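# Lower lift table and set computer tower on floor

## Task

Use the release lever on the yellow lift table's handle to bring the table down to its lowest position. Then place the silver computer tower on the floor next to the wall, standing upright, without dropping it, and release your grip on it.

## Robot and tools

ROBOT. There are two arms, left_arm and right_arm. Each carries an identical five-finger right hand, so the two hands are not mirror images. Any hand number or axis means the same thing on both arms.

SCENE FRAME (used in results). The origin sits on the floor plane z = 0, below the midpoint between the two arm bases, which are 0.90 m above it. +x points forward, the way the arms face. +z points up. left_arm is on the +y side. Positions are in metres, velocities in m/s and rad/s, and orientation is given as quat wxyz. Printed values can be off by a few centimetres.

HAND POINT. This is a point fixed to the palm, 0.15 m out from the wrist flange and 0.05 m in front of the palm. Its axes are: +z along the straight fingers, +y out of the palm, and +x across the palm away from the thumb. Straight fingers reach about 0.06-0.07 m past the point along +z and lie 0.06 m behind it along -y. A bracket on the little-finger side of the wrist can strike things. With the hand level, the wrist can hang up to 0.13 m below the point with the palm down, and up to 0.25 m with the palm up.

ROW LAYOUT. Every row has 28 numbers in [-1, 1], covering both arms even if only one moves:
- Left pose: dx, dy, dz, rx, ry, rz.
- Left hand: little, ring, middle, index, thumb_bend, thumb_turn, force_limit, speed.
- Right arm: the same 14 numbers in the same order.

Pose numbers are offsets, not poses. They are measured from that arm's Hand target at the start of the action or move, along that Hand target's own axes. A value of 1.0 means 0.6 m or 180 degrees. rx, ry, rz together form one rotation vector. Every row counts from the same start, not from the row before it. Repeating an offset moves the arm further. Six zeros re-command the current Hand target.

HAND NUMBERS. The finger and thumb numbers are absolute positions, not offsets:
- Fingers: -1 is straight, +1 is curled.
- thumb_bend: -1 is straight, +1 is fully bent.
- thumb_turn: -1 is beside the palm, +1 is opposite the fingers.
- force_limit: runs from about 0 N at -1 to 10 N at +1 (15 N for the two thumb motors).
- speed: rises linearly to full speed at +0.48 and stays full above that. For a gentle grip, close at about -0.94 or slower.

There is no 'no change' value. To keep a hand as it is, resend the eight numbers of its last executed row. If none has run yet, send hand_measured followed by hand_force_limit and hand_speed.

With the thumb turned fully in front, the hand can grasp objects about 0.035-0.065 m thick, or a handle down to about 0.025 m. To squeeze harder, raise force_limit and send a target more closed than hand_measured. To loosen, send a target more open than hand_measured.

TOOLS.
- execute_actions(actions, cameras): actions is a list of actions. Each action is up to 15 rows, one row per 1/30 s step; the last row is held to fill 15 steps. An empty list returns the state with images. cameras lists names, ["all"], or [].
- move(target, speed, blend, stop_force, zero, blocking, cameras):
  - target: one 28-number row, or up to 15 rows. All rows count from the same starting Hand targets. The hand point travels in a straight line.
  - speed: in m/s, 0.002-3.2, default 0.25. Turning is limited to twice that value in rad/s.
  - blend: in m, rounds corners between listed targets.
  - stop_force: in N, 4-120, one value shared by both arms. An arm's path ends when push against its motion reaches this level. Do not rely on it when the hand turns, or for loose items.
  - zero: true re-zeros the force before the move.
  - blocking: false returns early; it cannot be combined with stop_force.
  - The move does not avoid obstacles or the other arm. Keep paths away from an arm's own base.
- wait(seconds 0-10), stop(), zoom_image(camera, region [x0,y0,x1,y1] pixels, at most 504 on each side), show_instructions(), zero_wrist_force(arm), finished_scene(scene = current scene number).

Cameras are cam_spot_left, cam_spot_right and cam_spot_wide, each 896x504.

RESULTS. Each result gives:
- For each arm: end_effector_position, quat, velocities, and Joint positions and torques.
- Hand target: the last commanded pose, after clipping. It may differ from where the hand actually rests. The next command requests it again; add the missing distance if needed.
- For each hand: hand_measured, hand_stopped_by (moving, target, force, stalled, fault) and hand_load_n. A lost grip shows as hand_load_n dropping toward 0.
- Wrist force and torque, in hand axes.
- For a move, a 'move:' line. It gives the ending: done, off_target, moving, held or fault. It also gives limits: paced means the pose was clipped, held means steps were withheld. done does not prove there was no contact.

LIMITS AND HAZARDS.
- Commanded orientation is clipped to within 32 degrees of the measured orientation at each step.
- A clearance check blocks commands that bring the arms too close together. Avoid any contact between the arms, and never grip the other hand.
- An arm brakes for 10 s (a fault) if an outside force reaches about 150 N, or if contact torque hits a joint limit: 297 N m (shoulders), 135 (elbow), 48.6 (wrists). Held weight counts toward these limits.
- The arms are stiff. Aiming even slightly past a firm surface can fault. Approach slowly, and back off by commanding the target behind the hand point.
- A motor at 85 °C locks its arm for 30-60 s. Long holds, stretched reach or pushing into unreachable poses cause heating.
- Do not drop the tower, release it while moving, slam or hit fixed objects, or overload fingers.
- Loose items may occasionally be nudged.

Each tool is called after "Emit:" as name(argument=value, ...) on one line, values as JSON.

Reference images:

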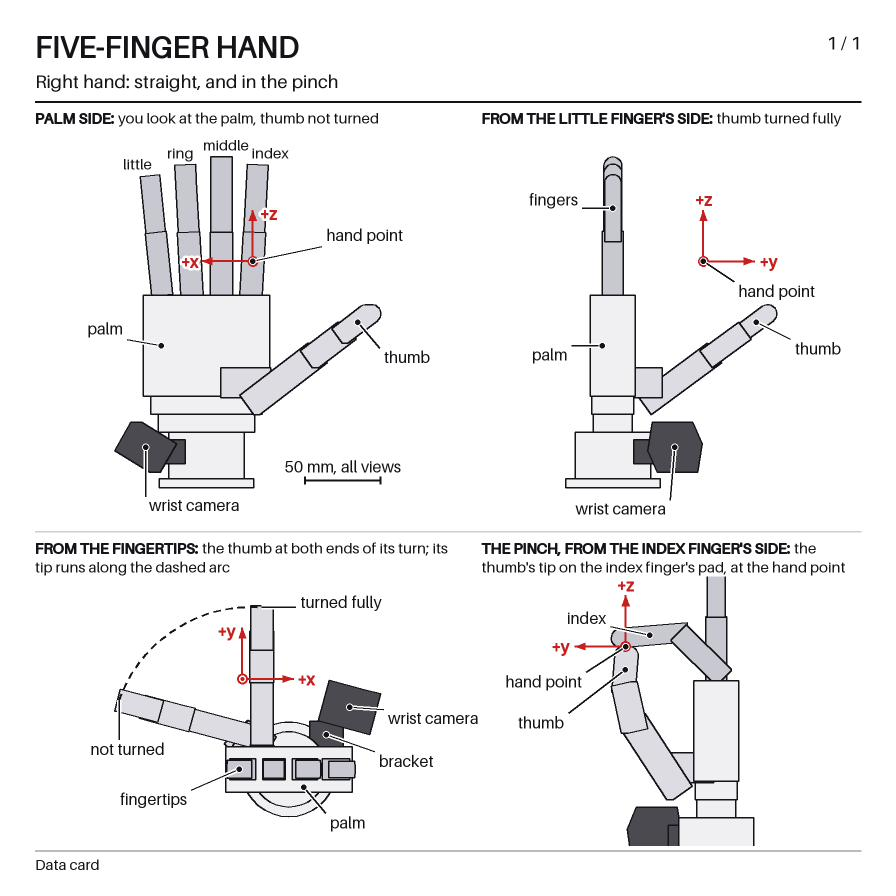

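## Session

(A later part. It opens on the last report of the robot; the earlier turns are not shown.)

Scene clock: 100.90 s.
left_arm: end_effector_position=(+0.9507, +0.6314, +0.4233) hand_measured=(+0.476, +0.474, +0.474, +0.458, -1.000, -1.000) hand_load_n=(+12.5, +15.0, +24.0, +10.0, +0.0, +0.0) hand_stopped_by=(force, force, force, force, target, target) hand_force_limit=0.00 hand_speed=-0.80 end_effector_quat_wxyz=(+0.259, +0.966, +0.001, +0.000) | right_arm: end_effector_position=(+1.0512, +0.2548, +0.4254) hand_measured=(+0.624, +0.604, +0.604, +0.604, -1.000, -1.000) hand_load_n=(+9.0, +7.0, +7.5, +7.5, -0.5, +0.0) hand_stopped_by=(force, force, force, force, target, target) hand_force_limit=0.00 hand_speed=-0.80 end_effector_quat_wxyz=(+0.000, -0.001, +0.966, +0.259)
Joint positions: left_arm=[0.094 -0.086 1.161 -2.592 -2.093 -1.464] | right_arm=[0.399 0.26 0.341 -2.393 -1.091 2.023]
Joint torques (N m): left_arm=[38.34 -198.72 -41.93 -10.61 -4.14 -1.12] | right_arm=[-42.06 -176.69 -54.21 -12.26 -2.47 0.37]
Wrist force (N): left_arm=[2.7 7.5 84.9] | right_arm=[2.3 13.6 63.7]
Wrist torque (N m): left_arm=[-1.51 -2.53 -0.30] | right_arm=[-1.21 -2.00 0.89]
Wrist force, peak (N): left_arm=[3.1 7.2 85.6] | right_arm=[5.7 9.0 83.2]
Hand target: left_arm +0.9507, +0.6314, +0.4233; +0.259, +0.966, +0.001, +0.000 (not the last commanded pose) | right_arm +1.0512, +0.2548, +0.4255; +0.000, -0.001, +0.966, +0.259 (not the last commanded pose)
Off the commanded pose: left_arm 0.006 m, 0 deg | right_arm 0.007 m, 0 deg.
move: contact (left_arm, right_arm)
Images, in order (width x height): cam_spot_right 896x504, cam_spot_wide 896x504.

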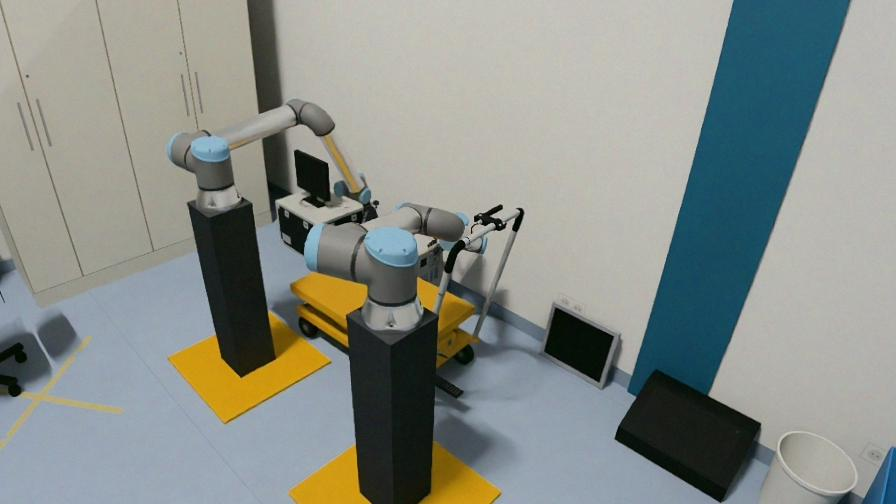

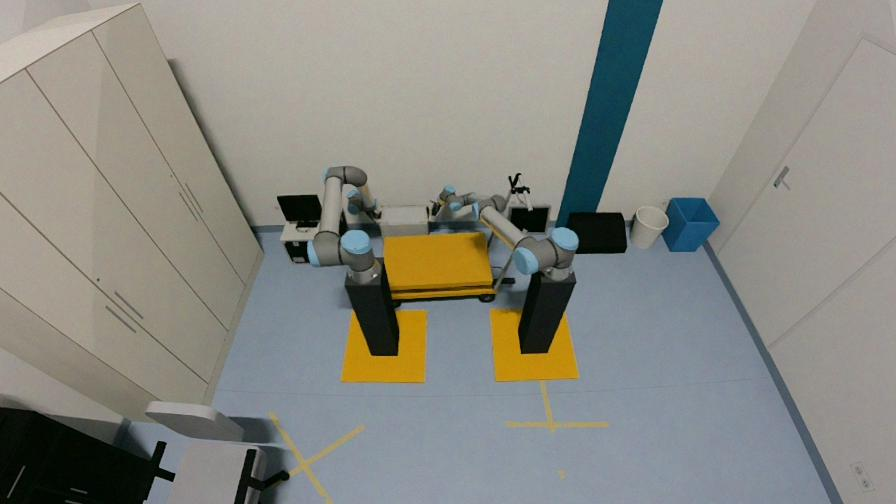

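Emit:
move(target=[0,-0.0028,0.0048,0,0,0,1,1,1,1,-1,-1,0,-0.8,0,-0.0033,0.0058,0,0,0,1,1,1,1,-1,-1,0,-0.8], speed=0.01)

Scene clock: 106.77 s.
left_arm: end_effector_position=(+0.9509, +0.6315, +0.4202) hand_measured=(+0.476, +0.476, +0.476, +0.458, -1.000, -1.000) hand_load_n=(+1.0, +2.5, +3.5, +0.0, +0.0, +0.0) hand_stopped_by=(force, force, force, force, target, target) hand_force_limit=0.00 hand_speed=-0.80 end_effector_quat_wxyz=(+0.259, +0.966, +0.001, +0.000) | right_arm: end_effector_position=(+1.0513, +0.2549, +0.4218) hand_measured=(+0.624, +0.606, +0.606, +0.606, -1.000, -1.000) hand_load_n=(+3.5, +1.5, +1.5, +2.5, +0.0, +0.0) hand_stopped_by=(force, force, force, force, target, target) hand_force_limit=0.00 hand_speed=-0.80 end_effector_quat_wxyz=(+0.001, -0.001, +0.966, +0.259)
Joint positions: left_arm=[0.094 -0.081 1.157 -2.593 -2.093 -1.464] | right_arm=[0.399 0.271 0.324 -2.388 -1.091 2.023]
Joint torques (N m): left_arm=[15.78 -96.68 -45.7 -7.87 -0.67 1.08] | right_arm=[-51.73 -87.33 -29.43 1.3 -8.9 -1.52]
Wrist force (N): left_arm=[-9.9 13.9 9.2] | right_arm=[1.7 36.8 10.1]
Wrist torque (N m): left_arm=[0.18 -0.23 0.00] | right_arm=[0.14 -0.47 1.20]
Wrist force, peak (N): left_arm=[2.8 7.5 85.8] | right_arm=[2.9 13.0 65.6]
Hand target: left_arm +0.9507, +0.6314, +0.4200; +0.259, +0.966, +0.001, +0.000 | right_arm +1.0512, +0.2548, +0.4215; +0.000, -0.001, +0.966, +0.259
Off the commanded pose: left_arm 0.000 m, 0 deg | right_arm 0.000 m, 0 deg.
move: done

Emit:
execute_actions(actions=[[[0,0,0,0,0,0,0.25,0.25,0.25,0.25,-1,-1,0,-0.7,0,0,0,0,0,0,0.25,0.25,0.25,0.25,-1,-1,0,-0.7]],[[0,0,0,0,0,0,0.25,0.25,0.25,0.25,-1,-1,0,-0.7,0,0,0,0,0,0,0.25,0.25,0.25,0.25,-1,-1,0,-0.7]]], cameras=["cam_spot_wide","cam_spot_right","cam_spot_left"])

Emit:
zoom_image(camera="cam_spot_wide", region=[366, 170, 476, 250])

Scene clock: 108.17 s.
left_arm: end_effector_position=(+0.9507, +0.6315, +0.4200) hand_measured=(+0.250, +0.250, +0.250, +0.250, -1.000, -1.000) hand_load_n=(+0.0, +0.0, +0.0, +0.0, -0.5, +0.0) hand_stopped_by=(target, target, target, target, target, target) hand_force_limit=0.00 hand_speed=-0.70 end_effector_quat_wxyz=(+0.259, +0.966, +0.001, +0.000) | right_arm: end_effector_position=(+1.0512, +0.2548, +0.4215) hand_measured=(+0.250, +0.250, +0.250, +0.250, -1.000, -1.000) hand_load_n=(+0.0, +0.0, +0.0, +0.0, +0.0, +0.0) hand_stopped_by=(target, target, target, target, target, target) hand_force_limit=0.00 hand_speed=-0.70 end_effector_quat_wxyz=(+0.000, -0.001, +0.966, +0.259)
Joint positions: left_arm=[0.094 -0.081 1.157 -2.593 -2.093 -1.464] | right_arm=[0.399 0.271 0.324 -2.388 -1.091 2.023]
Joint torques (N m): left_arm=[-8.46 -90.2 -12.87 -1.39 3.01 1.37] | right_arm=[18.66 -125.86 -41.52 -6.35 4.2 2.05]
Wrist force (N): left_arm=[-0.6 -0.6 0.2] | right_arm=[-0.5 4.0 0.2]
Wrist torque (N m): left_arm=[0.21 0.02 -0.30] | right_arm=[0.32 0.15 0.04]
Wrist force, peak (N): left_arm=[-8.6 13.4 9.3] | right_arm=[1.5 36.6 10.1]
Hand target: left_arm +0.9507, +0.6314, +0.4200; +0.259, +0.966, +0.001, +0.000 | right_arm +1.0512, +0.2548, +0.4215; +0.000, -0.001, +0.966, +0.259
Off the commanded pose: left_arm 0.000 m, 0 deg | right_arm 0.000 m, 0 deg.
Step readings (end_effector_position of left_arm | right_arm):
0: (+0.9508, +0.6315, +0.4201) | (+1.0512, +0.2548, +0.4216)
1: (+0.9508, +0.6315, +0.4201) | (+1.0512, +0.2548, +0.4215)
2: (+0.9508, +0.6315, +0.4201) | (+1.0512, +0.2548, +0.4215)
4: (+0.9509, +0.6315, +0.4201) | (+1.0512, +0.2545, +0.4212)
8: (+0.9508, +0.6315, +0.4201) | (+1.0513, +0.2544, +0.4211)
15: (+0.9508, +0.6315, +0.4201) | (+1.0513, +0.2544, +0.4212)
16: (+0.9508, +0.6315, +0.4201) | (+1.0513, +0.2545, +0.4213)
17: (+0.9508, +0.6315, +0.4201) | (+1.0513, +0.2545, +0.4213)
19: (+0.9508, +0.6315, +0.4200) | (+1.0512, +0.2546, +0.4213)
23: (+0.9508, +0.6315, +0.4200) | (+1.0512, +0.2547, +0.4214)
30: (+0.9508, +0.6315, +0.4200) | (+1.0512, +0.2548, +0.4214)

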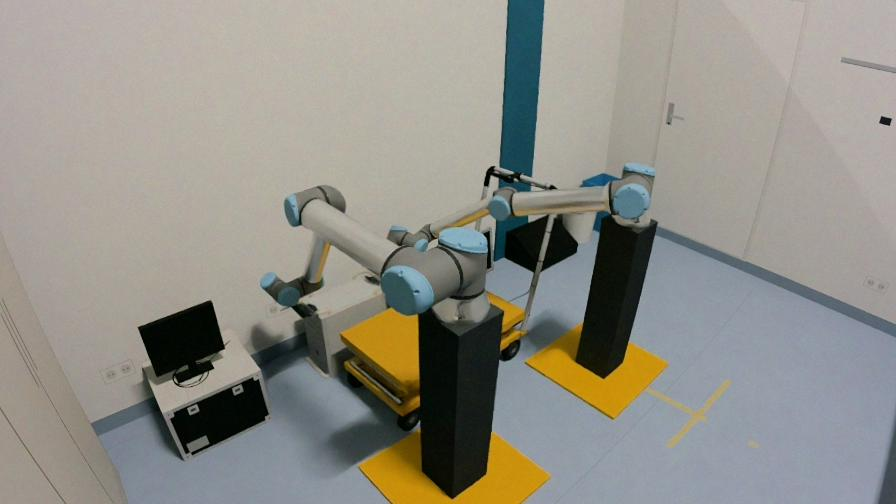

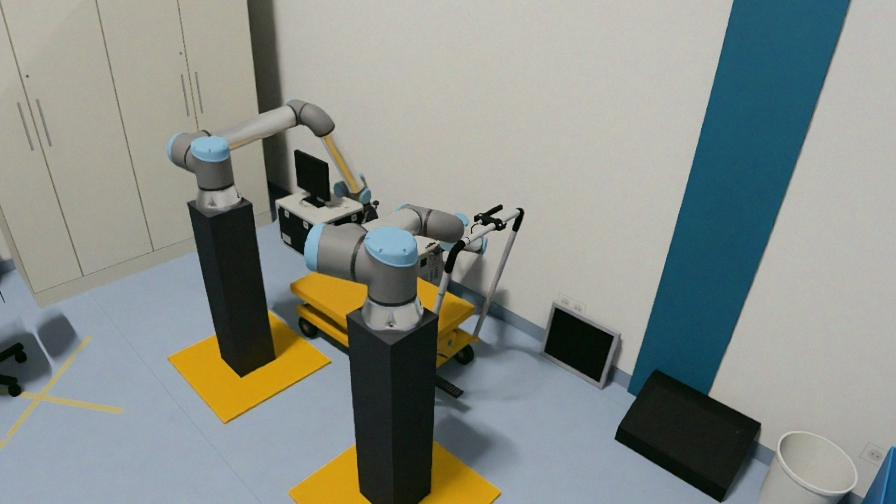

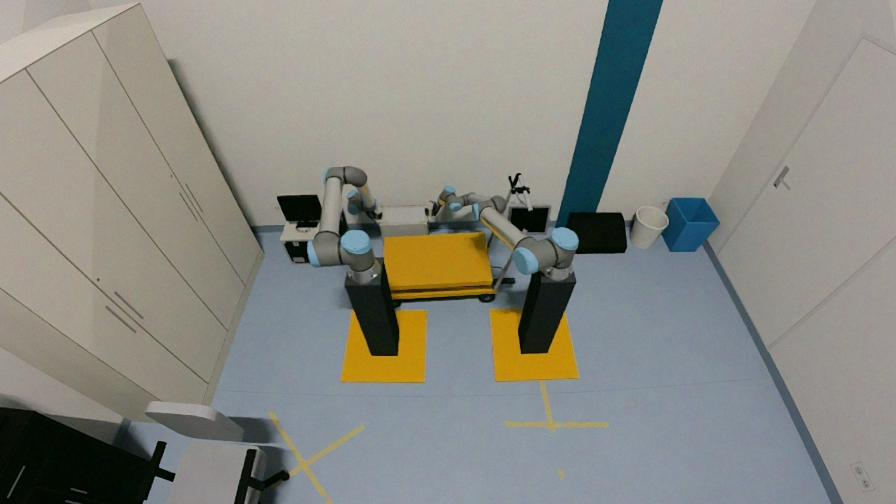

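Scaled by 4.582 from the camera's 896x504 image, which has a finer 1280x720 frame.

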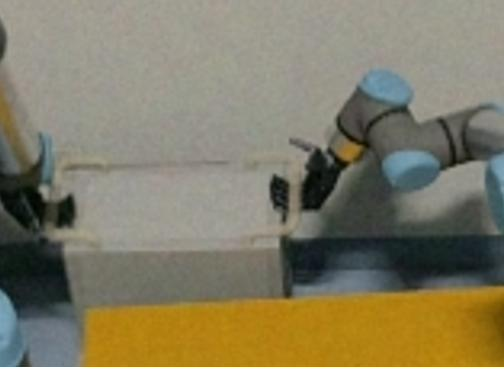

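Emit:
move(target=[0,-0.0869,0.0233,0,0,0,0.25,0.25,0.25,0.25,-1,-1,0,-0.7,0,-0.055,0.0145,0,0,0,0.25,0.25,0.25,0.25,-1,-1,0,-0.7], speed=0.06, cameras=["cam_spot_wide","cam_spot_left"])

Emit:
zoom_image(camera="cam_spot_wide", region=[366, 170, 476, 250])

Scene clock: 109.67 s.
left_arm: end_effector_position=(+0.9506, +0.6695, +0.3819) hand_measured=(+0.250, +0.250, +0.250, +0.250, -1.000, -1.000) hand_load_n=(+0.0, +0.0, +0.0, +0.0, +0.0, +0.0) hand_stopped_by=(target, target, target, target, target, target) hand_force_limit=0.00 hand_speed=-0.70 end_effector_quat_wxyz=(+0.259, +0.966, +0.001, +0.000) | right_arm: end_effector_position=(+1.0512, +0.2306, +0.3974) hand_measured=(+0.250, +0.250, +0.250, +0.250, -1.000, -1.000) hand_load_n=(+0.0, +0.5, +0.0, +0.0, -0.5, +0.0) hand_stopped_by=(target, target, target, target, target, target) hand_force_limit=0.00 hand_speed=-0.70 end_effector_quat_wxyz=(+0.000, -0.001, +0.966, +0.259)
Joint positions: left_arm=[0.131 -0.015 1.073 -2.554 -2.09 -1.421] | right_arm=[0.38 0.285 0.342 -2.41 -1.087 2.002]
Joint torques (N m): left_arm=[7.74 -91.24 -38.67 -1.67 2.97 2.2] | right_arm=[-15.07 -105.93 -31.04 -6.2 4.26 -4.1]
Wrist force (N): left_arm=[-0.2 -0.9 0.1] | right_arm=[0.1 3.6 0.9]
Wrist torque (N m): left_arm=[0.17 -0.05 -0.26] | right_arm=[0.23 0.05 0.28]
Wrist force, peak (N): left_arm=[-0.7 -1.2 0.6] | right_arm=[0.2 5.4 -5.5]
Hand target: left_arm +0.9506, +0.6696, +0.3818; +0.259, +0.966, +0.001, +0.000 | right_arm +1.0512, +0.2306, +0.3974; +0.000, -0.001, +0.966, +0.259
Off the commanded pose: left_arm 0.000 m, 0 deg | right_arm 0.000 m, 0 deg.
move: done
Images, in order (width x height): cam_spot_left 896x504, cam_spot_wide 896x504.

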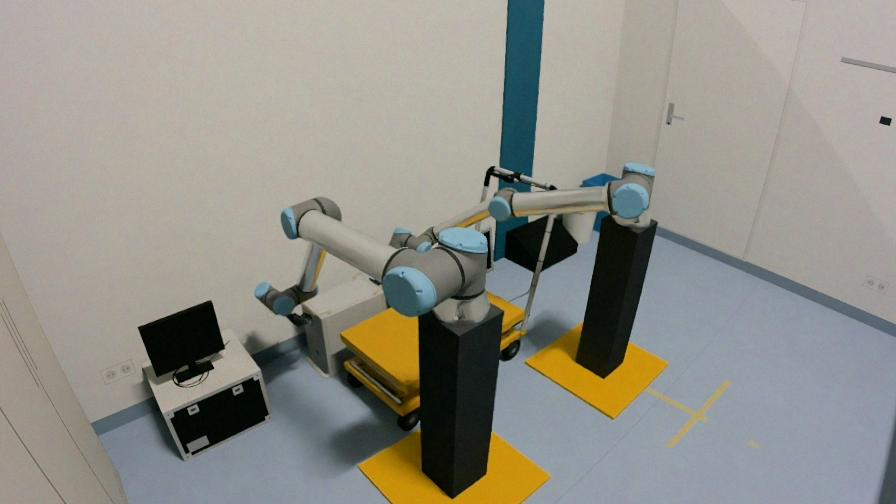

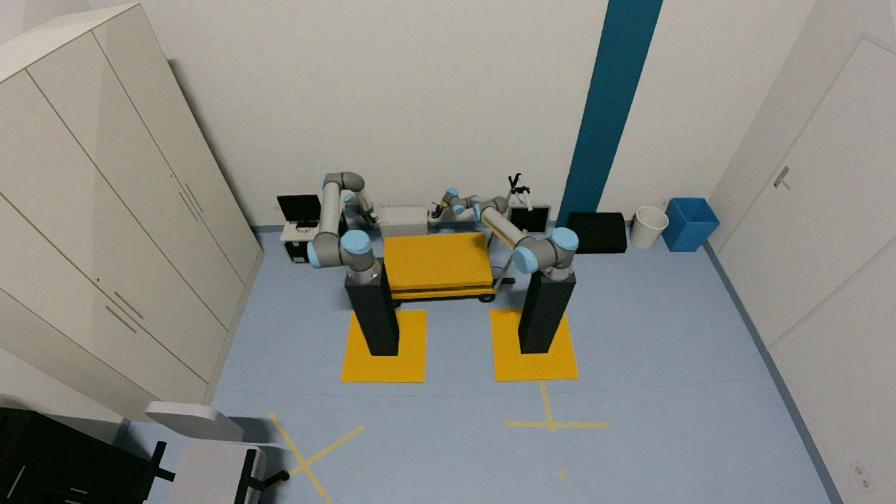

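Scaled by 4.582 from the camera's 896x504 image, which has a finer 1280x720 frame.

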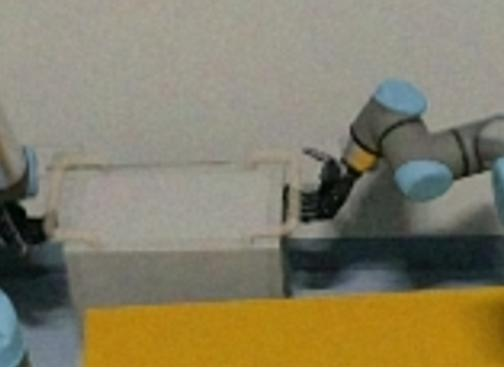

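Emit:
finished_scene(scene=2)

The scene is finished: the task was done.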